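# Move foam block from desk to recessed aisle-end shelf

## Task

Pick up the small foam block lying on the desk and set it down on a shelf belonging to the shelving section at the far end of the aisle that is set back deeper than the other sections. It must rest directly on the shelf board, not on top of a carton. The robot must not tip over or finish leaning, or the task counts as failed.

## Robot and tools

ROBOT. A Hello Robot Stretch 4: an omni-wheel base, one lift riding a vertical mast, and a single telescoping arm reaching forward, ending in a wrist (yaw, pitch, roll) and a two-finger gripper. Height about 1.6 m; the base rim lies within 0.23 m of the base origin. A loose object may occasionally get nudged by something else.

FRAMES. Base frame: origin on the floor beneath the base centre, x ahead, y to the left, z up, metres. hand_pose (a point between the open fingertips) is reported in this frame and may be slightly wrong. Odometry frame = the base frame as it was when the scene began; base_odometry counts wheel rotation only, so slip looks like travel. Heading in rad, left positive, -3.142 to 3.142.

TOOL move. One action per call, always with "blocking": false (true or missing is refused). Returns within about half a second while motion continues. An action holds "base" and/or "joints", optionally "speeds", "pace", "contact_limits"; or {"end_of_arm": "enable_torque"} by itself, which re-powers any wrist or gripper motor that shut off. Motions begin together.
- base: a single relative offset from where the base last reported itself (or from its current spot if a move was still running). {"translate_m": d} straight ahead/back, forward positive, -2 to 2 m. {"strafe_m": d} sideways, left positive, -2 to 2 m. {"rotate_rad": d} spin in place, counter-clockwise positive, -3.2 to 3.2 rad. translate_m and strafe_m may be combined (straight diagonal, no turn); rotate_rad goes alone.
- joints: absolute targets by name. lift_m 0 to 1.2 m; arm_m 0 to 0.55 m extension; wrist_yaw_rad -1.134 to 4.276 (0 ahead, left positive, 3.14 folded back; above 3.4 the arm may block); wrist_pitch_rad -1.117 to 4.259 (0 level, 1.57 pointing down); wrist_roll_rad -1.117 to 4.259 (0 fingers level, positive clockwise seen from behind); gripper_m -0.038 to 0.141 m fingertip gap (up to 0.015 off; at -0.02 or below the fingers press together). Out-of-range joint targets are clipped and reported; other bad values are refused; unknown keys make the call invalid. Done tolerances: ±0.004 for lift, arm, gripper; ±0.02 for wrist joints.
- pace: "slow", "default", "fast", "max". Base 0.1/0.3/0.4/0.6 m/s and 1/2/3/4 rad/s; lift 0.15/0.3/0.4/0.5 m/s; arm 0.1/0.4/0.6/0.7 m/s; wrist 1.82 rad/s always. A raised lift (above 0.2) slows the base, down to 0.3 m/s and 1 rad/s at 1.2.
- speeds: per-joint top speed (not gripper_m), up to its max pace value.
- contact_limits: 0 (gentlest) to 1 per key arm_m, lift_m, translate_m, strafe_m, rotate_rad, only next to its own command; default 0.5. Even at 0 the arm needs roughly 15-40 N to stop; for a light press use 0 and aim 1-3 mm beyond first contact. A base limit persists until the next base action. With a load, keep lift_m limit at 0.15 or more (1 kg) going up.
- cameras: list from head_camera, head_left_camera, head_right_camera, wrist_camera, or ["all"]; [] none. Omitted: all if no action, else none. A move with no action just reports state.
A new move overrides only what it names. A joint omitted after finishing can still strain toward its old target.

OTHER TOOLS. wait(seconds 0 to 10, cameras): idles, returning early when motions settle; wait(0) shows the "earlier move" line. stop(cameras): brakes all running motions and re-brakes slack wheels; check its "stop:" line. zoom_image(camera, region [x0,y0,x1,y1] pixels, at most 504x504) enlarges part of that camera's latest image. finished_scene(scene): ends the current scene irreversibly; the goal must hold without the robot.

RESULTS. "move" reads done or the worst status. Statuses: moving, done (base: wheels turned the full amount), off_target, contact_stop (the held-back part goes slack), time_out, limit_stop_at_own_body, limit_stop_at_tilt (lean over 6 degrees: lift, arm, wheels slack until it eases), torque_fault. After a refused call or an uncommanded stop, later move/wait/finished_scene calls in the same reply are skipped. on_its_own reports uncommanded behaviour ("held at" is the target). lidar_m: 12 distances in 30-degree sectors, 1st ahead, counter-clockwise (4th left, 7th behind, 10th right); "-" nothing or closer than 0.25 m; sees roughly 0.15 m to robot height, misses glass and thin legs. wrist_depth_mm: 7x7 grid of depths 100-2000 mm, top-left first; own body visible. turned_by_wheels vs turned_by_imu differing by over ~0.1 rad in a move means slip or collision. base_tilt forward/right in degrees, ~3 degrees bias. motor_effort in percent (peak in brackets); servo_current in mA for wrist and gripper servos.

GRIPPING. Command a gap more than 0.015 below the object width; about 0.06 below resists pulls. Neither the reading nor done proves a grasp; after closing to 0.015 or more, a rise in the gripper's servo_current does. Fingertips pushed onto a surface can jam.

AVOID. Self-collision: gripper over the base with lift under ~0.2 (0.45 pointing down); pitch below -0.2 combined with roll below -0.4 or above 4; yaw+pitch below about -1.1; with wrist folded back (yaw above ~2.7) small tilts or rolls; lift near 0.05 while retracting; "max" pace with lift targets under 0.02 or over 1.18. Tipping: over 1 kg with arm_m above 0.2 while driving, turning or braking, and hard steady pushes. Also avoid drops, releasing moving items, slams and forceful contact; slack lifts sag and slack wheels roll.

Each tool is called after "Call:" by a JSON object that holds its "op" and its "data", one argument or row to a line.

## Session

Call:
{"op": "move", "data": {
  "blocking": false
}}

Scene clock: 0.00 s.
base_odometry: x=+0.000 y=+0.000 heading=+0.000
turned_by_wheels: +0.000
turned_by_imu: +0.000
base_tilt: forward=+0.4 right=+1.5
lidar_m: 1.23 1.23 1.41 2.40 1.42 1.83 2.96 2.95 1.60 1.35 1.35 1.48
base_status: not commanded
joint_positions: lift_m=+0.140 arm_m=+0.002 wrist_yaw_rad=+3.046 wrist_pitch_rad=+0.002 wrist_roll_rad=+0.000 gripper_m=+0.056
joint_status: not commanded
measured_speeds: all 0
motor_effort: lift_m=+20 arm_m=-4 wheel_0=+0 wheel_1=+0 wheel_2=+0
servo_current: wrist_yaw_rad=33 wrist_pitch_rad=33 wrist_roll_rad=26 gripper_m=46
hand_pose: x=-0.1056 y=+0.1144 z=+0.3181 quat_wxyz=(+0.048, -0.001, +0.000, +0.999) (m; base frame)
wrist_depth_mm: 136 139 - - - - - / 114 140 - - - - - / 123 150 - - - - - / 137 192 - - - - - / - - - - - 1921 - / 1118 1138 196 1008 1078 1205 1205 / 798 723 831 152 759 866 854
pictures: head_camera, head_left_camera, head_right_camera, wrist_camera

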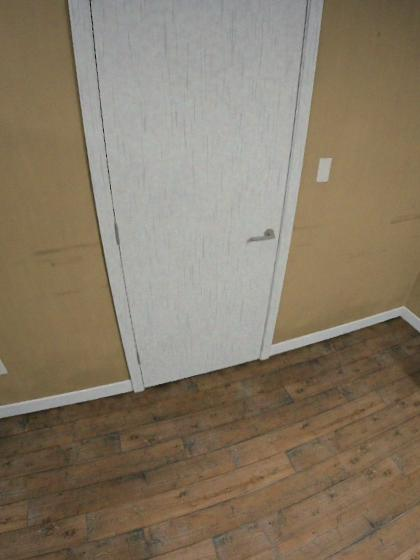

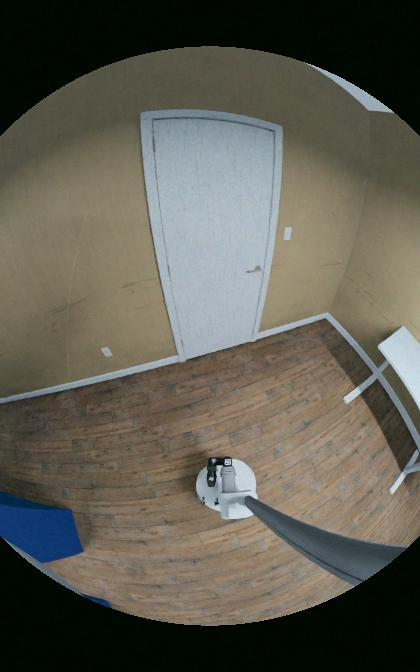

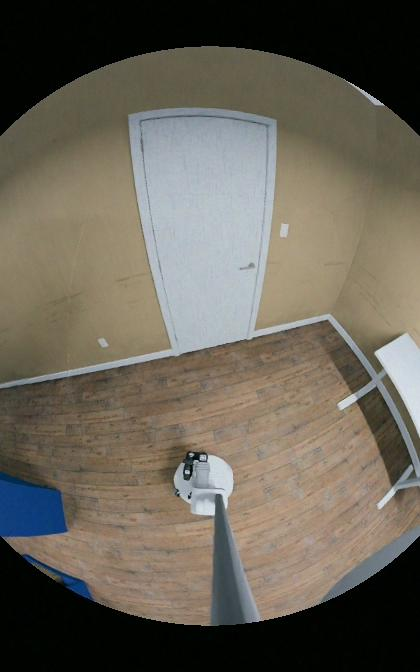

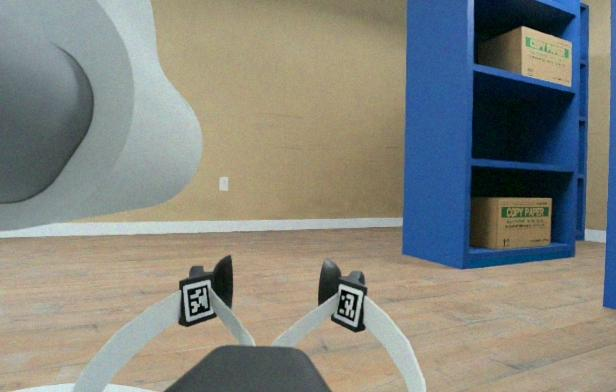

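Call:
{"op": "move", "data": {
  "blocking": false,
  "base": {"rotate_rad": -1.5}
}}

Call:
{"op": "wait", "data": {
  "seconds": 5,
  "cameras": ["all"]
}}

Scene clock: 3.83 s.
move: moving
base_odometry: x=+0.000 y=+0.000 heading=-0.261
turned_by_wheels: -0.261
turned_by_imu: -0.258
base_tilt: forward=+0.4 right=+1.4
lidar_m: 1.31 1.22 1.30 1.75 1.42 1.50 2.01 2.94 3.04 1.42 1.32 1.91
base_status: rotate_rad moving
joint_positions: lift_m=+0.140 arm_m=+0.002 wrist_yaw_rad=+3.046 wrist_pitch_rad=+0.002 wrist_roll_rad=+0.000 gripper_m=+0.056
joint_status: not commanded
measured_speeds: translate_m=+0.001 strafe_m=-0.001 rotate_rad=-0.990 lift_m=+0.000 arm_m=+0.000 wrist_yaw_rad=+0.000 wrist_pitch_rad=+0.000 wrist_roll_rad=+0.000
motor_effort: lift_m=+20(20) arm_m=-4(4) wheel_0=+6(7) wheel_1=+7(7) wheel_2=+7(8)
servo_current: wrist_yaw_rad=39(46) wrist_pitch_rad=39(52) wrist_roll_rad=26(33) gripper_m=39(52)
hand_pose: x=-0.1056 y=+0.1144 z=+0.3181 quat_wxyz=(+0.048, -0.001, +0.000, +0.999) (m; base frame)
wrist_depth_mm: 135 140 - - - - - / 113 140 - - - - - / 123 150 - - - - - / 137 192 - - - - - / 1983 - - - - - - / 1118 1138 196 991 1098 1205 1098 / 798 715 831 153 750 866 854

Scene clock: 5.37 s.
earlier move: done
base_odometry: x=+0.000 y=+0.000 heading=-1.500
turned_by_wheels: -1.239
turned_by_imu: -1.224
base_tilt: forward=+0.3 right=+1.4
lidar_m: 1.33 1.34 1.39 1.24 1.27 1.51 2.82 1.43 1.82 2.95 2.97 1.48
base_status: done
joint_positions: lift_m=+0.140 arm_m=+0.002 wrist_yaw_rad=+3.046 wrist_pitch_rad=+0.002 wrist_roll_rad=+0.000 gripper_m=+0.056
joint_status: not commanded
measured_speeds: all 0
motor_effort: lift_m=+20(20) arm_m=-4(4) wheel_0=+3(7) wheel_1=-1(9) wheel_2=+0(8)
servo_current: wrist_yaw_rad=39(46) wrist_pitch_rad=33(52) wrist_roll_rad=26(33) gripper_m=39(52)
hand_pose: x=-0.1056 y=+0.1144 z=+0.3181 quat_wxyz=(+0.048, -0.001, +0.000, +0.999) (m; base frame)
wrist_depth_mm: 136 140 - - - - - / 115 140 - - - - - / 121 153 - - - - - / 138 200 - - - - - / - 1808 - - - - - / 1098 1118 196 991 1078 1205 1098 / 798 723 842 152 750 854 854
wait: 1.53 of 5 s (the move ended)
pictures: head_camera, head_left_camera, head_right_camera, wrist_camera

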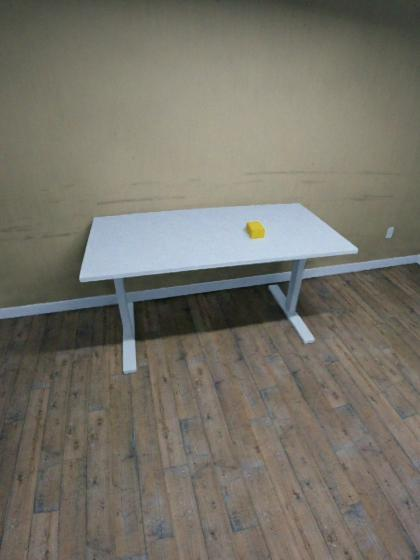

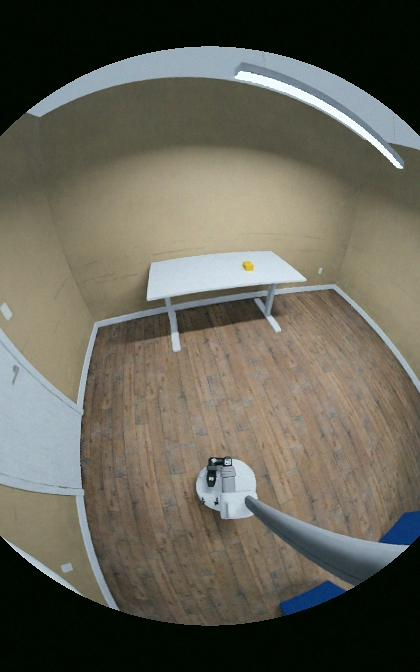

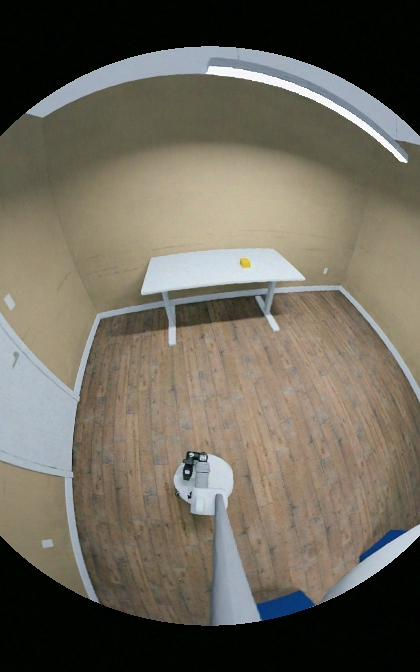

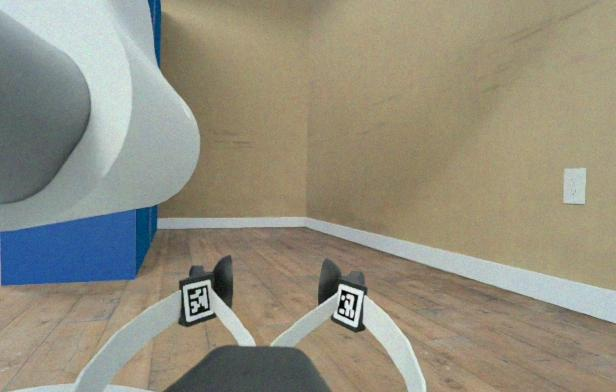

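Call:
{"op": "move", "data": {
  "blocking": false,
  "base": {"translate_m": 0.75, "strafe_m": -0.3},
  "joints": {"lift_m": 0.85, "wrist_yaw_rad": 0, "gripper_m": 0.13},
  "pace": "fast"
}}

Call:
{"op": "zoom_image", "data": {
  "camera": "head_camera",
  "region": [200, 180, 320, 280]
}}

Call:
{"op": "wait", "data": {
  "seconds": 6,
  "cameras": ["all"]
}}

Scene clock: 24.73 s.
move: moving
base_odometry: x=-0.017 y=-0.053 heading=-1.500
turned_by_wheels: +0.000
turned_by_imu: -0.001
base_tilt: forward=+0.3 right=+1.4
lidar_m: 1.29 1.30 1.44 1.27 1.25 1.57 1.48 1.47 1.86 2.91 2.91 1.46
base_status: translate_m moving; strafe_m moving
joint_positions: lift_m=+0.206 arm_m=+0.002 wrist_yaw_rad=+2.394 wrist_pitch_rad=+0.002 wrist_roll_rad=+0.000 gripper_m=+0.076
joint_status: lift_m moving; wrist_yaw_rad moving; gripper_m moving
measured_speeds: translate_m=+0.200 strafe_m=-0.078 rotate_rad=+0.003 lift_m=+0.248 arm_m=+0.000 wrist_yaw_rad=-1.816 wrist_pitch_rad=+0.000 wrist_roll_rad=+0.000
motor_effort: lift_m=+27(27) arm_m=-4(4) wheel_0=+10(11) wheel_1=+5(5) wheel_2=-11(12)
servo_current: wrist_yaw_rad=98(130) wrist_pitch_rad=46(52) wrist_roll_rad=26(39) gripper_m=98(111)
hand_pose: x=+0.0210 y=+0.2601 z=+0.3832 quat_wxyz=(+0.365, -0.001, +0.000, +0.931) (m; base frame)
wrist_depth_mm: - - - - - 1098 - / - - - - - 1138 - / - - - - - 1118 - / - - - - - 1098 - / - - - - - - - / 1255 1255 198 1336 189 1138 - / 917 788 960 149 866 917 917
camera_calibration:
wrist_camera: T_world_to_cam=[[0.713299, 0.69951, 0.0434836, -0.23635], [0.046957, 0.0142054, -0.998796, 0.431065], [-0.699285, 0.714482, -0.0227142, 0.0671693], [0, 0, 0, 1]] pos_world=[0.195317, 0.111215, 0.442349]

Scaled by 4.200 from the camera's 420x560 image, which has a finer 1200x1600 frame.

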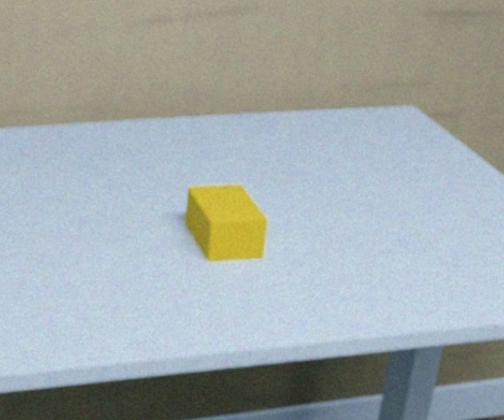

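Scene clock: 27.47 s.
earlier move: done
base_odometry: x=-0.246 y=-0.769 heading=-1.500
turned_by_wheels: +0.000
turned_by_imu: -0.002
base_tilt: forward=+0.3 right=+1.4
lidar_m: 0.67 0.66 0.85 1.64 1.69 2.06 2.08 2.20 2.82 2.47 2.49 0.78
base_status: done
joint_positions: lift_m=+0.850 arm_m=+0.002 wrist_yaw_rad=+0.003 wrist_pitch_rad=+0.002 wrist_roll_rad=+0.000 gripper_m=+0.130
joint_status: all done
measured_speeds: all 0
motor_effort: lift_m=+24(28) arm_m=-4(4) wheel_0=-2(12) wheel_1=+1(5) wheel_2=+2(13)
servo_current: wrist_yaw_rad=26(130) wrist_pitch_rad=46(52) wrist_roll_rad=26(39) gripper_m=46(111)
hand_pose: x=+0.4619 y=-0.0864 z=+1.0273 quat_wxyz=(+1.000, +0.000, +0.001, +0.002) (m; base frame)
wrist_depth_mm: - - - - - - - / - - - - - - - / - - - - - - - / - - - - - - - / - - - - - - - / - 188 171 - 195 - - / - - - - - - -
wait: 2.73 of 6 s (the move ended)
pictures: head_camera, head_left_camera, head_right_camera, wrist_camera
camera_calibration:
wrist_camera: T_world_to_cam=[[-0.0444966, -0.998062, 0.0434965, -0.133144], [-0.0246502, -0.0424295, -0.998795, 1.08679], [0.998705, -0.0455152, -0.0227145, -0.212245], [0, 0, 0, 1]] pos_world=[0.232835, -0.0964349, 1.08645]

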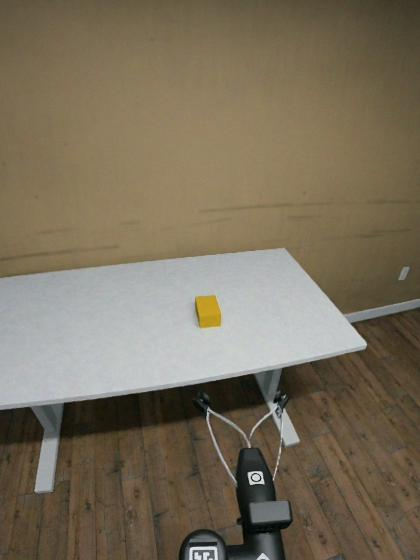

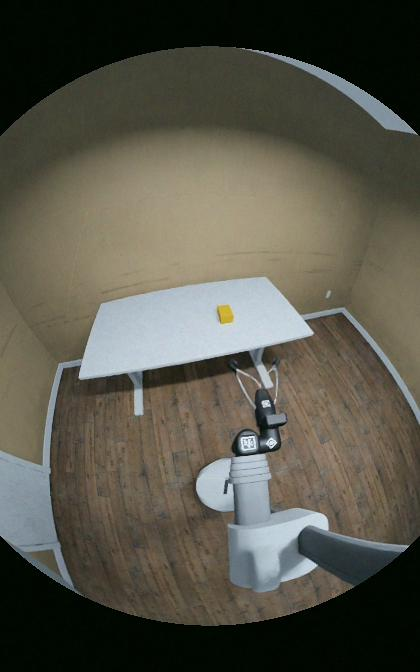

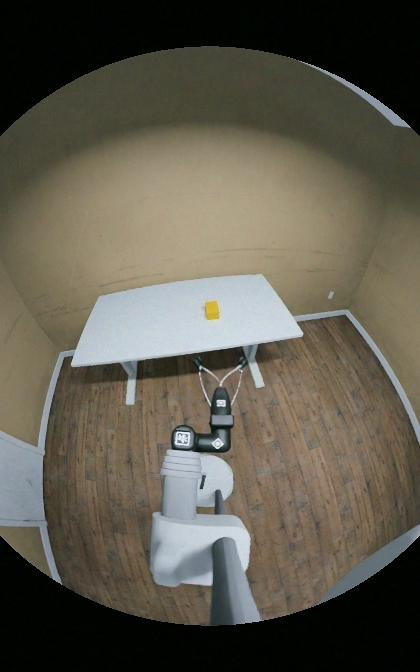

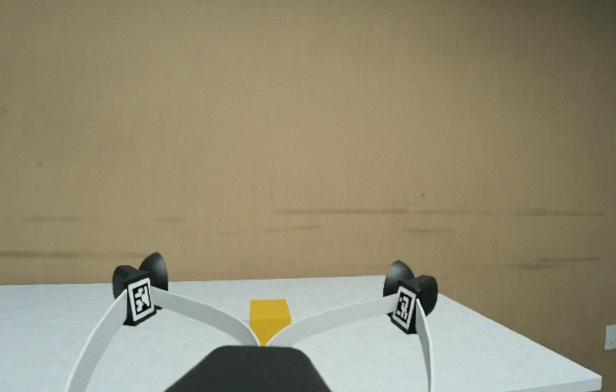

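Call:
{"op": "move", "data": {
  "blocking": false,
  "base": {"translate_m": 0.28, "strafe_m": 0.045},
  "joints": {"lift_m": 0.96, "wrist_pitch_rad": 0.9, "arm_m": 0.2}
}}

Call:
{"op": "wait", "data": {
  "seconds": 6,
  "cameras": ["head_camera", "wrist_camera"]
}}

Scene clock: 37.83 s.
move: moving
base_odometry: x=-0.238 y=-0.801 heading=-1.500
turned_by_wheels: +0.000
turned_by_imu: -0.001
base_tilt: forward=+0.3 right=+1.3
lidar_m: 0.63 0.65 0.79 1.67 1.73 2.09 2.12 2.24 2.82 2.48 2.47 0.72
base_status: translate_m moving; strafe_m moving
joint_positions: lift_m=+0.889 arm_m=+0.054 wrist_yaw_rad=+0.003 wrist_pitch_rad=+0.612 wrist_roll_rad=+0.000 gripper_m=+0.130
joint_status: lift_m moving; arm_m moving; wrist_pitch_rad moving
measured_speeds: translate_m=+0.123 strafe_m=+0.018 rotate_rad=-0.002 lift_m=+0.149 arm_m=+0.198 wrist_yaw_rad=+0.000 wrist_pitch_rad=+1.816 wrist_roll_rad=+0.000
motor_effort: lift_m=+26(27) arm_m=+5(9) wheel_0=+5(7) wheel_1=+7(7) wheel_2=-9(9)
servo_current: wrist_yaw_rad=33(39) wrist_pitch_rad=46(85) wrist_roll_rad=33(33) gripper_m=52(52)
hand_pose: x=+0.4618 y=-0.0867 z=+0.9015 quat_wxyz=(+0.954, +0.000, +0.301, +0.001) (m; base frame)
wrist_depth_mm: - - - - - - - / - - - - - - - / - - - - - - - / - - - - - - - / - - - 1576 1618 1756 1756 / 1366 205 1308 1464 202 1430 1430 / 1160 1138 1229 - 1255 1205 1229
camera_calibration:
wrist_camera: T_world_to_cam=[[-0.0113251, -0.997938, 0.0631825, -0.160962], [-0.592062, -0.0442276, -0.804678, 1.04797], [0.805813, -0.0465209, -0.59034, 0.385752], [0, 0, 0, 1]] pos_world=[0.307798, -0.0963354, 1.08118]

Scene clock: 39.73 s.
earlier move: done
base_odometry: x=-0.181 y=-1.045 heading=-1.499
turned_by_wheels: +0.000
turned_by_imu: +0.000
base_tilt: forward=+0.2 right=+1.3
lidar_m: 0.39 0.40 0.48 1.73 1.71 2.07 2.36 2.44 2.81 2.47 0.74 0.46
base_status: done
joint_positions: lift_m=+0.960 arm_m=+0.200 wrist_yaw_rad=+0.003 wrist_pitch_rad=+0.899 wrist_roll_rad=+0.000 gripper_m=+0.130
joint_status: all done
measured_speeds: all 0
motor_effort: lift_m=+24(27) arm_m=+6(9) wheel_0=+2(7) wheel_1=+3(9) wheel_2=-1(10)
servo_current: wrist_yaw_rad=33(46) wrist_pitch_rad=33(85) wrist_roll_rad=33(39) gripper_m=46(52)
hand_pose: x=+0.5505 y=-0.0869 z=+0.9121 quat_wxyz=(+0.901, -0.001, +0.434, +0.001) (m; base frame)
wrist_depth_mm: - - - - - - - / - - - - - - - / - - - 421 - - - / - - - 382 - - - / - - - - - - - / - 189 171 - 195 - - / - - - - - - -
wait: 1.90 of 6 s (the move ended)
pictures: head_camera, wrist_camera
camera_calibration:
wrist_camera: T_world_to_cam=[[0.00715991, -0.997883, 0.0646425, -0.172296], [-0.795862, -0.0448254, -0.603816, 1.03791], [0.605435, -0.0471233, -0.794498, 0.616919], [0, 0, 0, 1]] pos_world=[0.453765, -0.0963352, 1.12799]

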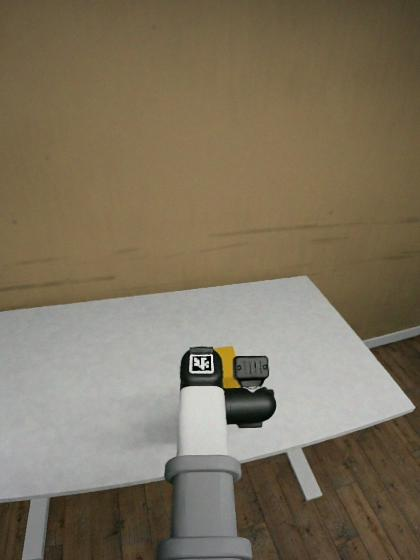

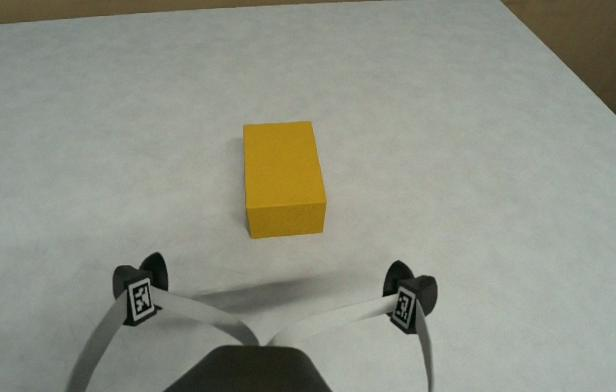

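Call:
{"op": "move", "data": {
  "blocking": false,
  "base": {"strafe_m": -0.028},
  "joints": {"wrist_yaw_rad": 0.13, "arm_m": 0.37, "lift_m": 0.93}
}}

Call:
{"op": "wait", "data": {
  "seconds": 4,
  "cameras": ["wrist_camera"]
}}

Scene clock: 53.07 s.
move: moving
base_odometry: x=-0.207 y=-1.047 heading=-1.499
turned_by_wheels: +0.000
turned_by_imu: -0.001
base_tilt: forward=+0.3 right=+1.6
lidar_m: 0.39 0.40 0.50 1.76 1.74 2.11 2.36 2.48 2.80 2.45 0.76 0.45
base_status: strafe_m moving
joint_positions: lift_m=+0.933 arm_m=+0.252 wrist_yaw_rad=+0.126 wrist_pitch_rad=+0.899 wrist_roll_rad=+0.000 gripper_m=+0.130
joint_status: lift_m moving; arm_m moving; wrist_yaw_rad moving
measured_speeds: translate_m=-0.001 strafe_m=-0.035 rotate_rad=+0.005 lift_m=-0.041 arm_m=+0.198 wrist_yaw_rad=+0.002 wrist_pitch_rad=+0.000 wrist_roll_rad=+0.000
motor_effort: lift_m=+14(21) arm_m=+6(9) wheel_0=+2(10) wheel_1=-1(8) wheel_2=+0(2)
servo_current: wrist_yaw_rad=39(85) wrist_pitch_rad=39(52) wrist_roll_rad=26(33) gripper_m=52(52)
hand_pose: x=+0.6122 y=-0.0641 z=+0.8851 quat_wxyz=(+0.899, -0.027, +0.434, +0.057) (m; base frame)
wrist_depth_mm: - - - - - - - / - - - - - - - / - - - 373 - - - / - - 338 338 - - - / - - - 325 - - - / - 188 171 - 195 - - / - - - - - - -
camera_calibration:
wrist_camera: T_world_to_cam=[[0.12996, -0.989414, 0.0645831, -0.222816], [-0.784486, -0.14244, -0.603566, 1.05839], [0.606376, 0.0277747, -0.794693, 0.5636], [0, 0, 0, 1]] pos_world=[0.517496, -0.0853539, 1.10109]

Scene clock: 54.17 s.
earlier move: done
base_odometry: x=-0.209 y=-1.047 heading=-1.499
turned_by_wheels: +0.000
turned_by_imu: +0.000
base_tilt: forward=+0.3 right=+1.4
lidar_m: 0.39 0.41 0.50 1.76 1.74 2.13 2.37 2.44 2.75 2.43 0.76 0.46
base_status: done
joint_positions: lift_m=+0.930 arm_m=+0.370 wrist_yaw_rad=+0.127 wrist_pitch_rad=+0.899 wrist_roll_rad=+0.000 gripper_m=+0.130
joint_status: all done
measured_speeds: all 0
motor_effort: lift_m=+14(21) arm_m=+7(9) wheel_0=+0(10) wheel_1=+1(8) wheel_2=+0(2)
servo_current: wrist_yaw_rad=39(85) wrist_pitch_rad=46(52) wrist_roll_rad=33(33) gripper_m=46(52)
hand_pose: x=+0.7297 y=-0.0640 z=+0.8829 quat_wxyz=(+0.899, -0.028, +0.434, +0.057) (m; base frame)
wrist_depth_mm: - - - - - - - / - - - - - - - / - - - - - - - / - - - - - - - / - - 300 300 - - - / - 188 271 274 195 - - / - - - - - - -
wait: 1.10 of 4 s (the move ended)
pictures: wrist_camera
camera_calibration:
wrist_camera: T_world_to_cam=[[0.130174, -0.989383, 0.0646248, -0.238124], [-0.78445, -0.142635, -0.603568, 1.1492], [0.606377, 0.0278741, -0.794688, 0.490605], [0, 0, 0, 1]] pos_world=[0.634996, -0.0853543, 1.09889]

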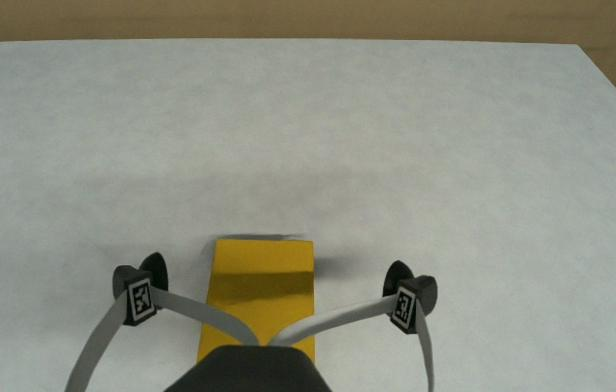

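Call:
{"op": "move", "data": {
  "blocking": false,
  "base": {"strafe_m": 0.01},
  "joints": {"lift_m": 0.86},
  "contact_limits": {"lift_m": 0.2}
}}

Call:
{"op": "wait", "data": {
  "seconds": 4,
  "cameras": ["wrist_camera", "head_right_camera"]
}}

Scene clock: 62.83 s.
move: moving
base_odometry: x=-0.199 y=-1.047 heading=-1.499
turned_by_wheels: +0.000
turned_by_imu: -0.001
base_tilt: forward=+0.4 right=+1.5
lidar_m: 0.38 0.40 0.51 1.74 1.72 2.08 2.37 2.47 2.81 2.46 0.74 0.46
base_status: strafe_m moving
joint_positions: lift_m=+0.891 arm_m=+0.370 wrist_yaw_rad=+0.127 wrist_pitch_rad=+0.899 wrist_roll_rad=+0.000 gripper_m=+0.130
joint_status: lift_m moving
measured_speeds: translate_m=+0.000 strafe_m=+0.000 rotate_rad=+0.000 lift_m=-0.141 arm_m=+0.000 wrist_yaw_rad=+0.000 wrist_pitch_rad=+0.000 wrist_roll_rad=+0.000
motor_effort: lift_m=+12(14) arm_m=+6(7) wheel_0=-3(8) wheel_1=+2(9) wheel_2=-1(1)
servo_current: wrist_yaw_rad=39(39) wrist_pitch_rad=33(52) wrist_roll_rad=33(33) gripper_m=39(52)
contact_limits: lift_m 0.2
hand_pose: x=+0.7297 y=-0.0640 z=+0.8439 quat_wxyz=(+0.899, -0.028, +0.434, +0.057) (m; base frame)
wrist_depth_mm: - - - - - - - / - - - - - - - / - - - - - - - / - - - - - - - / - - 259 266 - - - / - 188 227 241 195 - - / - - - - - - -
camera_calibration:
wrist_camera: T_world_to_cam=[[0.130174, -0.989383, 0.0646248, -0.235603], [-0.78445, -0.142635, -0.603568, 1.12566], [0.606377, 0.0278741, -0.794688, 0.459612], [0, 0, 0, 1]] pos_world=[0.634996, -0.0853543, 1.05989]

Scene clock: 63.60 s.
earlier move: done
base_odometry: x=-0.199 y=-1.047 heading=-1.499
turned_by_wheels: +0.000
turned_by_imu: +0.000
base_tilt: forward=+0.4 right=+1.4
lidar_m: 0.41 0.40 0.49 1.71 1.74 2.12 2.37 2.48 2.82 2.46 0.71 0.44
base_status: done
joint_positions: lift_m=+0.860 arm_m=+0.370 wrist_yaw_rad=+0.127 wrist_pitch_rad=+0.899 wrist_roll_rad=+0.000 gripper_m=+0.130
joint_status: all done
measured_speeds: all 0
motor_effort: lift_m=+14(15) arm_m=+6(7) wheel_0=-3(8) wheel_1=+2(9) wheel_2=+0(1)
servo_current: wrist_yaw_rad=39(46) wrist_pitch_rad=59(59) wrist_roll_rad=26(33) gripper_m=46(52)
contact_limits: lift_m 0.2
hand_pose: x=+0.7297 y=-0.0640 z=+0.8129 quat_wxyz=(+0.899, -0.028, +0.434, +0.057) (m; base frame)
wrist_depth_mm: - - - - - - - / - - - - - - - / - - - - - - - / - - - 242 - - - / - - 220 223 - - - / - 188 196 202 195 - - / - - 182 134 - - -
wait: 0.77 of 4 s (the move ended)
pictures: head_right_camera, wrist_camera
camera_calibration:
wrist_camera: T_world_to_cam=[[0.130174, -0.989383, 0.0646248, -0.2336], [-0.78445, -0.142635, -0.603568, 1.10695], [0.606377, 0.0278741, -0.794688, 0.434977], [0, 0, 0, 1]] pos_world=[0.634996, -0.0853543, 1.02889]

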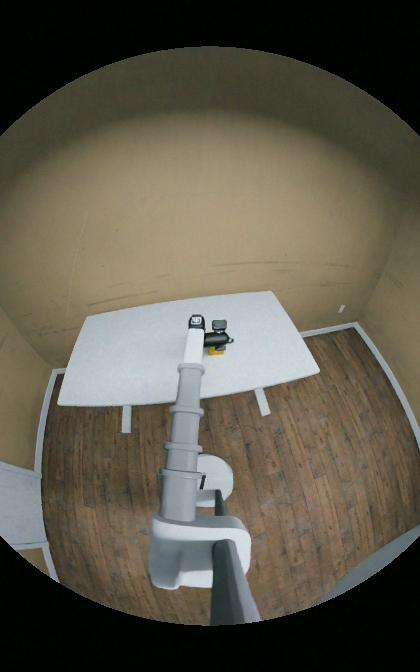

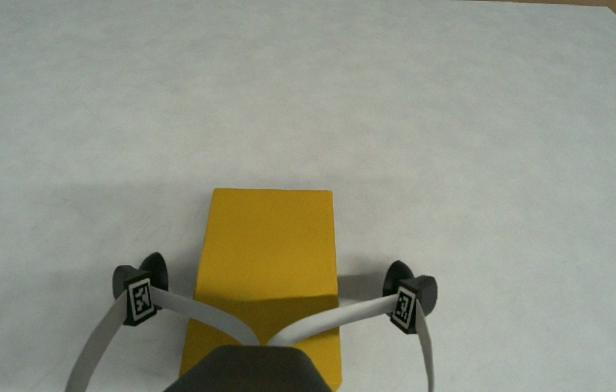

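Call:
{"op": "move", "data": {
  "blocking": false,
  "joints": {"lift_m": 0.832},
  "contact_limits": {"lift_m": 0.1},
  "pace": "slow"
}}

Call:
{"op": "wait", "data": {
  "seconds": 3,
  "cameras": ["wrist_camera"]
}}

Scene clock: 71.70 s.
move: moving
base_odometry: x=-0.199 y=-1.047 heading=-1.499
turned_by_wheels: +0.000
turned_by_imu: -0.001
base_tilt: forward=+0.2 right=+1.5
lidar_m: 0.39 0.41 0.48 1.73 1.74 2.11 2.35 2.45 2.79 2.46 0.77 0.45
base_status: not commanded
joint_positions: lift_m=+0.838 arm_m=+0.370 wrist_yaw_rad=+0.127 wrist_pitch_rad=+0.899 wrist_roll_rad=+0.000 gripper_m=+0.130
joint_status: lift_m moving
measured_speeds: translate_m=+0.000 strafe_m=+0.000 rotate_rad=+0.000 lift_m=-0.049 arm_m=+0.000 wrist_yaw_rad=+0.000 wrist_pitch_rad=+0.000 wrist_roll_rad=+0.000
motor_effort: lift_m=+13(14) arm_m=+6(7) wheel_0=-3(3) wheel_1=+2(2) wheel_2=+0(0)
servo_current: wrist_yaw_rad=33(39) wrist_pitch_rad=33(46) wrist_roll_rad=26(33) gripper_m=39(52)
contact_limits: lift_m 0.1
hand_pose: x=+0.7297 y=-0.0640 z=+0.7906 quat_wxyz=(+0.899, -0.028, +0.434, +0.057) (m; base frame)
wrist_depth_mm: - - - - - - - / - - - - - - - / - - - - - - - / - - 228 224 - - - / - - 200 201 - - - / - 185 181 185 195 - - / - - 167 133 - - -
camera_calibration:
wrist_camera: T_world_to_cam=[[0.130174, -0.989383, 0.0646248, -0.232159], [-0.78445, -0.142635, -0.603568, 1.09349], [0.606377, 0.0278741, -0.794688, 0.417256], [0, 0, 0, 1]] pos_world=[0.634996, -0.0853543, 1.00659]

Scene clock: 72.23 s.
earlier move: done
base_odometry: x=-0.199 y=-1.047 heading=-1.499
turned_by_wheels: +0.000
turned_by_imu: +0.000
base_tilt: forward=+0.3 right=+1.5
lidar_m: 0.39 0.40 0.52 1.74 1.74 2.11 2.36 2.45 2.75 2.43 0.75 0.45
base_status: not commanded
joint_positions: lift_m=+0.833 arm_m=+0.370 wrist_yaw_rad=+0.127 wrist_pitch_rad=+0.899 wrist_roll_rad=+0.000 gripper_m=+0.130
joint_status: all done
measured_speeds: all 0
motor_effort: lift_m=+10(14) arm_m=+7(7) wheel_0=-3(3) wheel_1=+2(2) wheel_2=+0(0)
servo_current: wrist_yaw_rad=46(46) wrist_pitch_rad=39(46) wrist_roll_rad=20(39) gripper_m=39(52)
contact_limits: lift_m 0.1
hand_pose: x=+0.7297 y=-0.0640 z=+0.7852 quat_wxyz=(+0.899, -0.028, +0.434, +0.057) (m; base frame)
wrist_depth_mm: - - - - - - - / - - - - - - - / - - - - - - - / - - 219 221 - - - / - - 195 197 - - - / - 185 177 178 193 - - / - - 163 133 - - -
wait: 0.53 of 3 s (the move ended)
pictures: wrist_camera
camera_calibration:
wrist_camera: T_world_to_cam=[[0.130174, -0.989383, 0.0646248, -0.23181], [-0.78445, -0.142635, -0.603568, 1.09023], [0.606377, 0.0278741, -0.794688, 0.412964], [0, 0, 0, 1]] pos_world=[0.634996, -0.0853543, 1.00119]

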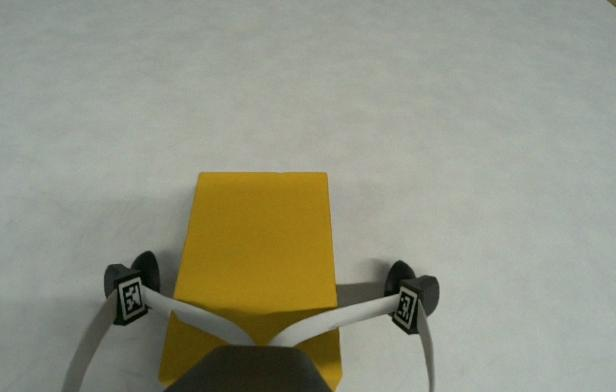

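Call:
{"op": "move", "data": {
  "blocking": false,
  "joints": {"lift_m": 0.84, "gripper_m": 0.03}
}}

Call:
{"op": "wait", "data": {
  "seconds": 3,
  "cameras": ["wrist_camera"]
}}

Call:
{"op": "move", "data": {
  "blocking": false,
  "joints": {"lift_m": 0.95}
}}

Call:
{"op": "wait", "data": {
  "seconds": 3,
  "cameras": ["wrist_camera"]
}}

Scene clock: 78.23 s.
move: moving
base_odometry: x=-0.199 y=-1.047 heading=-1.499
turned_by_wheels: +0.000
turned_by_imu: -0.001
base_tilt: forward=+0.3 right=+1.5
lidar_m: 0.38 0.41 0.48 1.75 1.74 2.09 2.37 2.46 2.80 2.45 0.74 0.47
base_status: not commanded
joint_positions: lift_m=+0.840 arm_m=+0.370 wrist_yaw_rad=+0.127 wrist_pitch_rad=+0.899 wrist_roll_rad=+0.000 gripper_m=+0.116
joint_status: lift_m moving; gripper_m moving
measured_speeds: all 0
motor_effort: lift_m=+24(24) arm_m=+6(7) wheel_0=-3(3) wheel_1=+2(3) wheel_2=+0(0)
servo_current: wrist_yaw_rad=33(39) wrist_pitch_rad=39(52) wrist_roll_rad=26(39) gripper_m=104(117)
hand_pose: x=+0.7297 y=-0.0640 z=+0.7921 quat_wxyz=(+0.899, -0.028, +0.434, +0.057) (m; base frame)
wrist_depth_mm: - - - - - - - / - - - - - - - / - - - - - - - / - - 223 224 - - - / - - 198 201 - - - / - 186 179 184 193 - - / - - 167 168 - - -
camera_calibration:
wrist_camera: T_world_to_cam=[[0.130537, -0.989333, 0.0646566, -0.232515], [-0.784388, -0.142942, -0.603575, 1.09434], [0.606378, 0.0280732, -0.79468, 0.418456], [0, 0, 0, 1]] pos_world=[0.634996, -0.0853549, 1.00809]

Scene clock: 79.63 s.
earlier move: done
base_odometry: x=-0.199 y=-1.047 heading=-1.499
turned_by_wheels: +0.000
turned_by_imu: +0.000
base_tilt: forward=+0.4 right=+1.3
lidar_m: 0.37 0.39 0.48 1.74 1.72 2.10 2.36 2.45 2.78 2.46 0.74 0.46
base_status: not commanded
joint_positions: lift_m=+0.840 arm_m=+0.370 wrist_yaw_rad=+0.127 wrist_pitch_rad=+0.899 wrist_roll_rad=+0.000 gripper_m=+0.031
joint_status: all done
measured_speeds: all 0
motor_effort: lift_m=+23(24) arm_m=+6(7) wheel_0=-3(3) wheel_1=+2(3) wheel_2=+0(0)
servo_current: wrist_yaw_rad=39(46) wrist_pitch_rad=39(65) wrist_roll_rad=33(39) gripper_m=111(228)
hand_pose: x=+0.7298 y=-0.0640 z=+0.7921 quat_wxyz=(+0.899, -0.028, +0.434, +0.057) (m; base frame)
wrist_depth_mm: - - - - - - - / - - - - - - - / - - - - - - - / - - 203 204 - - - / - - 182 185 - - - / - 180 165 166 181 - - / - - 150 150 - - -
wait: 1.40 of 3 s (the move ended)
pictures: wrist_camera
camera_calibration:
wrist_camera: T_world_to_cam=[[0.130537, -0.989333, 0.0646566, -0.232515], [-0.784388, -0.142942, -0.603575, 1.09434], [0.606378, 0.0280732, -0.79468, 0.418456], [0, 0, 0, 1]] pos_world=[0.634996, -0.0853549, 1.00809]

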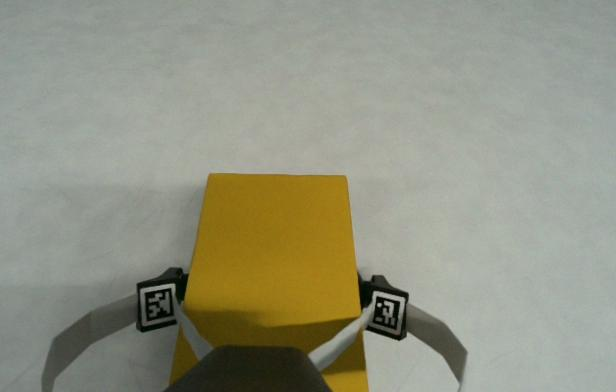

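Scene clock: 80.13 s.
move: moving
base_odometry: x=-0.199 y=-1.047 heading=-1.499
turned_by_wheels: +0.000
turned_by_imu: +0.000
base_tilt: forward=+0.3 right=+1.4
lidar_m: 0.40 0.40 0.50 1.75 1.75 2.09 2.37 2.47 2.80 2.46 0.74 0.43
base_status: not commanded
joint_positions: lift_m=+0.879 arm_m=+0.370 wrist_yaw_rad=+0.127 wrist_pitch_rad=+0.899 wrist_roll_rad=+0.000 gripper_m=+0.031
joint_status: lift_m moving
measured_speeds: translate_m=+0.000 strafe_m=+0.000 rotate_rad=+0.000 lift_m=+0.149 arm_m=+0.000 wrist_yaw_rad=+0.000 wrist_pitch_rad=+0.000 wrist_roll_rad=+0.000
motor_effort: lift_m=+25(26) arm_m=+6(6) wheel_0=-3(3) wheel_1=+2(2) wheel_2=+0(0)
servo_current: wrist_yaw_rad=33(46) wrist_pitch_rad=33(52) wrist_roll_rad=26(33) gripper_m=111(117)
hand_pose: x=+0.7298 y=-0.0640 z=+0.8313 quat_wxyz=(+0.899, -0.028, +0.434, +0.057) (m; base frame)
wrist_depth_mm: - - - - - - - / - - - - - - - / - - - - - - - / - - 204 204 - - - / - - 182 185 - - - / - 180 164 166 181 - - / - - 152 150 - - -
camera_calibration:
wrist_camera: T_world_to_cam=[[0.130537, -0.989333, 0.0646566, -0.235049], [-0.784388, -0.142942, -0.603575, 1.118], [0.606378, 0.0280732, -0.79468, 0.449607], [0, 0, 0, 1]] pos_world=[0.634996, -0.0853549, 1.04729]

Scene clock: 81.13 s.
earlier move: done
base_odometry: x=-0.199 y=-1.047 heading=-1.499
turned_by_wheels: +0.000
turned_by_imu: +0.000
base_tilt: forward=+0.3 right=+1.4
lidar_m: 0.38 0.41 0.50 1.75 1.71 2.09 2.37 2.45 2.79 2.46 0.74 0.46
base_status: not commanded
joint_positions: lift_m=+0.950 arm_m=+0.370 wrist_yaw_rad=+0.127 wrist_pitch_rad=+0.899 wrist_roll_rad=+0.000 gripper_m=+0.031
joint_status: all done
measured_speeds: all 0
motor_effort: lift_m=+24(28) arm_m=+6(6) wheel_0=-3(3) wheel_1=+2(2) wheel_2=+0(0)
servo_current: wrist_yaw_rad=39(46) wrist_pitch_rad=39(52) wrist_roll_rad=33(33) gripper_m=98(117)
hand_pose: x=+0.7298 y=-0.0640 z=+0.9020 quat_wxyz=(+0.899, -0.028, +0.434, +0.057) (m; base frame)
wrist_depth_mm: - - - - - - - / - - - - - - - / - - - - - - - / - - 204 205 - - - / - - 182 185 - - - / - 180 165 166 182 - - / - - 150 150 - - -
wait: 1.00 of 3 s (the move ended)
pictures: wrist_camera
camera_calibration:
wrist_camera: T_world_to_cam=[[0.130537, -0.989333, 0.0646566, -0.239633], [-0.784388, -0.142942, -0.603575, 1.16075], [0.606378, 0.0280732, -0.79468, 0.505731], [0, 0, 0, 1]] pos_world=[0.635096, -0.0853549, 1.11799]

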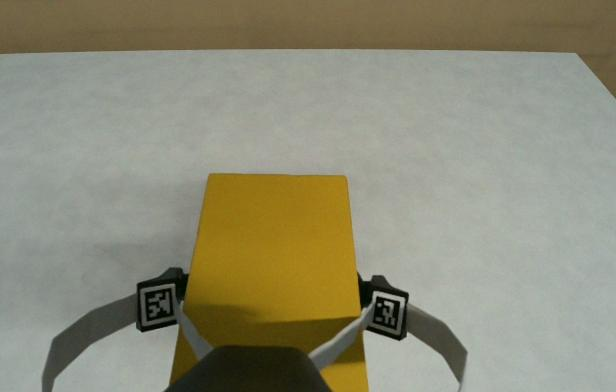

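Call:
{"op": "move", "data": {
  "blocking": false,
  "base": {"translate_m": -0.8},
  "joints": {"arm_m": 0.02}
}}

Call:
{"op": "wait", "data": {
  "seconds": 6
}}

Call:
{"op": "move", "data": {
  "blocking": false,
  "base": {"rotate_rad": -2.4}
}}

Call:
{"op": "wait", "data": {
  "seconds": 6,
  "cameras": ["all"]
}}

Scene clock: 88.90 s.
move: moving
base_odometry: x=-0.201 y=-1.014 heading=-1.500
turned_by_wheels: +0.000
turned_by_imu: -0.001
base_tilt: forward=+0.6 right=+1.3
lidar_m: 0.42 0.45 0.53 1.73 1.73 2.10 2.31 2.42 2.81 2.45 0.79 0.50
base_status: translate_m moving
joint_positions: lift_m=+0.950 arm_m=+0.318 wrist_yaw_rad=+0.127 wrist_pitch_rad=+0.899 wrist_roll_rad=+0.000 gripper_m=+0.031
joint_status: arm_m moving
measured_speeds: translate_m=-0.124 strafe_m=+0.001 rotate_rad=-0.002 lift_m=+0.000 arm_m=-0.198 wrist_yaw_rad=+0.000 wrist_pitch_rad=+0.000 wrist_roll_rad=+0.000
motor_effort: lift_m=+24(24) arm_m=-7(11) wheel_0=-6(8) wheel_1=-5(6) wheel_2=+8(10)
servo_current: wrist_yaw_rad=33(39) wrist_pitch_rad=39(52) wrist_roll_rad=26(33) gripper_m=111(111)
hand_pose: x=+0.6777 y=-0.0640 z=+0.9020 quat_wxyz=(+0.899, -0.028, +0.434, +0.057) (m; base frame)
wrist_depth_mm: - - - - - - - / - - - - - - - / - - - - - - - / - - 203 204 - - - / - - 182 185 - - - / - 176 165 166 181 - - / - - 152 150 - - -
camera_calibration:
wrist_camera: T_world_to_cam=[[0.130537, -0.989333, 0.0646566, -0.232832], [-0.784388, -0.142942, -0.603575, 1.11988], [0.606378, 0.0280732, -0.79468, 0.537323], [0, 0, 0, 1]] pos_world=[0.582996, -0.0853549, 1.11799]

Scene clock: 92.53 s.
earlier move: done
base_odometry: x=-0.256 y=-0.249 heading=-1.500
turned_by_wheels: +0.000
turned_by_imu: +0.000
base_tilt: forward=+0.4 right=+1.4
lidar_m: 1.17 1.18 1.80 1.54 1.56 1.92 1.58 1.60 1.89 2.62 2.65 1.33
base_status: done
joint_positions: lift_m=+0.950 arm_m=+0.020 wrist_yaw_rad=+0.127 wrist_pitch_rad=+0.899 wrist_roll_rad=+0.000 gripper_m=+0.031
joint_status: all done
measured_speeds: all 0
motor_effort: lift_m=+24(24) arm_m=-6(11) wheel_0=-1(8) wheel_1=-1(8) wheel_2=+0(11)
servo_current: wrist_yaw_rad=26(46) wrist_pitch_rad=33(52) wrist_roll_rad=26(39) gripper_m=104(117)
hand_pose: x=+0.3802 y=-0.0640 z=+0.9020 quat_wxyz=(+0.899, -0.028, +0.434, +0.057) (m; base frame)
wrist_depth_mm: - - - - - - - / 1808 1808 1863 1921 1863 1921 1983 / 1537 1576 1576 1618 1661 1661 1708 / 1397 1366 208 206 1430 1464 1464 / 1229 1255 186 185 1281 1308 1308 / 1118 186 164 166 181 1182 1182 / 1025 1042 153 150 1060 1042 1078
wait: 3.63 of 6 s (the move ended)
camera_calibration:
wrist_camera: T_world_to_cam=[[0.130544, -0.989333, 0.0646374, -0.193978], [-0.784474, -0.142939, -0.603465, 0.88643], [0.606267, 0.0280723, -0.794766, 0.717848], [0, 0, 0, 1]] pos_world=[0.285496, -0.0853549, 1.11799]

Scene clock: 93.03 s.
move: moving
base_odometry: x=-0.256 y=-0.249 heading=-1.728
turned_by_wheels: -0.229
turned_by_imu: -0.225
base_tilt: forward=+0.1 right=+1.4
lidar_m: 1.20 1.17 1.29 1.60 1.55 1.69 2.46 1.58 1.79 2.69 2.62 2.61
base_status: rotate_rad moving
joint_positions: lift_m=+0.950 arm_m=+0.020 wrist_yaw_rad=+0.127 wrist_pitch_rad=+0.899 wrist_roll_rad=+0.000 gripper_m=+0.031
joint_status: not commanded
measured_speeds: translate_m=-0.002 strafe_m=-0.001 rotate_rad=-0.872 lift_m=+0.000 arm_m=+0.000 wrist_yaw_rad=+0.000 wrist_pitch_rad=+0.000 wrist_roll_rad=+0.000
motor_effort: lift_m=+24(24) arm_m=-6(6) wheel_0=+6(7) wheel_1=+6(8) wheel_2=+7(8)
servo_current: wrist_yaw_rad=26(39) wrist_pitch_rad=33(52) wrist_roll_rad=26(33) gripper_m=104(111)
hand_pose: x=+0.3802 y=-0.0640 z=+0.9020 quat_wxyz=(+0.899, -0.028, +0.434, +0.057) (m; base frame)
wrist_depth_mm: - - - - - - - / - 1756 1863 1863 1921 1983 1983 / 1576 1537 1576 1618 1618 1661 1661 / 1366 1397 208 205 1464 1430 1499 / 1255 1255 185 185 1281 1308 1308 / 1118 186 164 166 181 1205 1182 / 1025 1025 150 150 1042 1060 1098
camera_calibration:
wrist_camera: T_world_to_cam=[[0.130544, -0.989333, 0.0646374, -0.193978], [-0.784474, -0.142939, -0.603465, 0.88643], [0.606267, 0.0280723, -0.794766, 0.717848], [0, 0, 0, 1]] pos_world=[0.285496, -0.0853549, 1.11799]

Scene clock: 95.20 s.
earlier move: done
base_odometry: x=-0.256 y=-0.249 heading=+2.384
turned_by_wheels: -2.171
turned_by_imu: -2.144
base_tilt: forward=+0.3 right=+1.4
lidar_m: 1.80 2.75 2.62 2.73 1.25 1.19 1.27 1.58 1.54 1.64 2.30 1.58
base_status: done
joint_positions: lift_m=+0.950 arm_m=+0.020 wrist_yaw_rad=+0.127 wrist_pitch_rad=+0.899 wrist_roll_rad=+0.000 gripper_m=+0.031
joint_status: not commanded
measured_speeds: all 0
motor_effort: lift_m=+24(24) arm_m=-6(6) wheel_0=+2(7) wheel_1=+2(9) wheel_2=+0(8)
servo_current: wrist_yaw_rad=39(46) wrist_pitch_rad=39(59) wrist_roll_rad=26(33) gripper_m=98(117)
hand_pose: x=+0.3802 y=-0.0640 z=+0.9021 quat_wxyz=(+0.899, -0.028, +0.434, +0.057) (m; base frame)
wrist_depth_mm: - - - - - - - / 1756 1863 1863 1863 1863 1921 - / 1537 1576 1576 1618 1618 1661 - / 1366 1397 208 206 1430 1430 1430 / 1255 1255 186 185 1281 1281 1336 / 1138 186 164 166 181 1182 1182 / 1008 1025 150 150 1060 1060 1078
wait: 2.17 of 6 s (the move ended)
pictures: head_camera, head_left_camera, head_right_camera, wrist_camera
camera_calibration:
wrist_camera: T_world_to_cam=[[0.130544, -0.989333, 0.0646374, -0.193984], [-0.784474, -0.142939, -0.603465, 0.88649], [0.606267, 0.0280723, -0.794766, 0.717927], [0, 0, 0, 1]] pos_world=[0.285496, -0.0853549, 1.11809]

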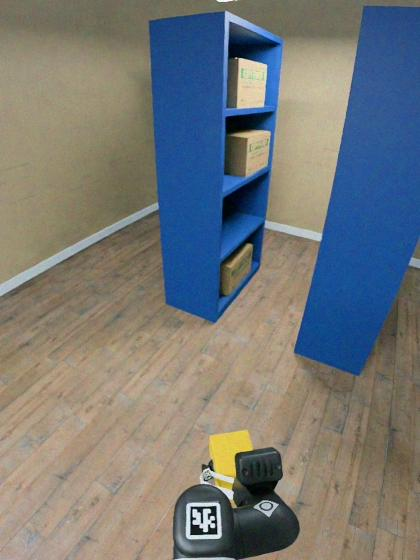

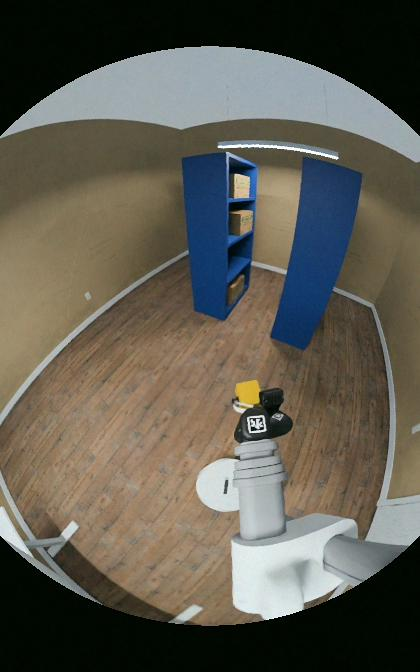

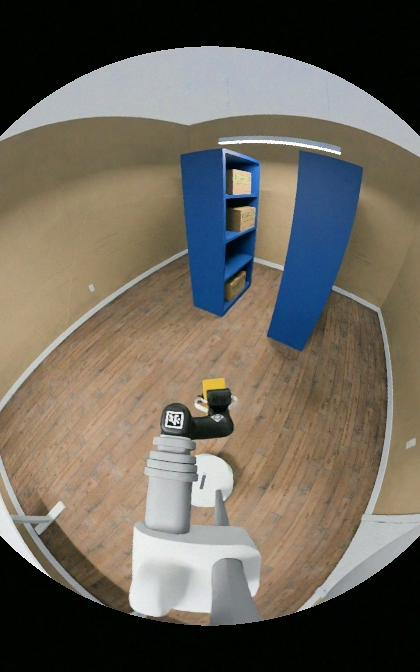

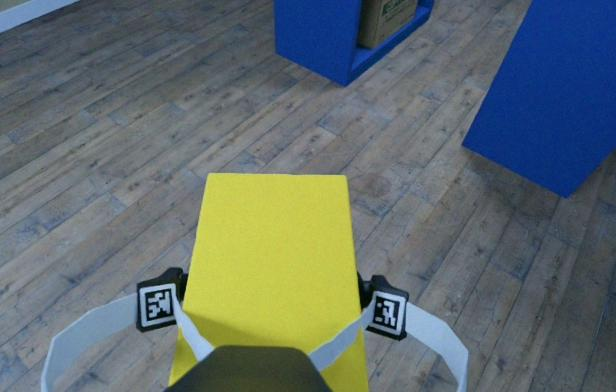

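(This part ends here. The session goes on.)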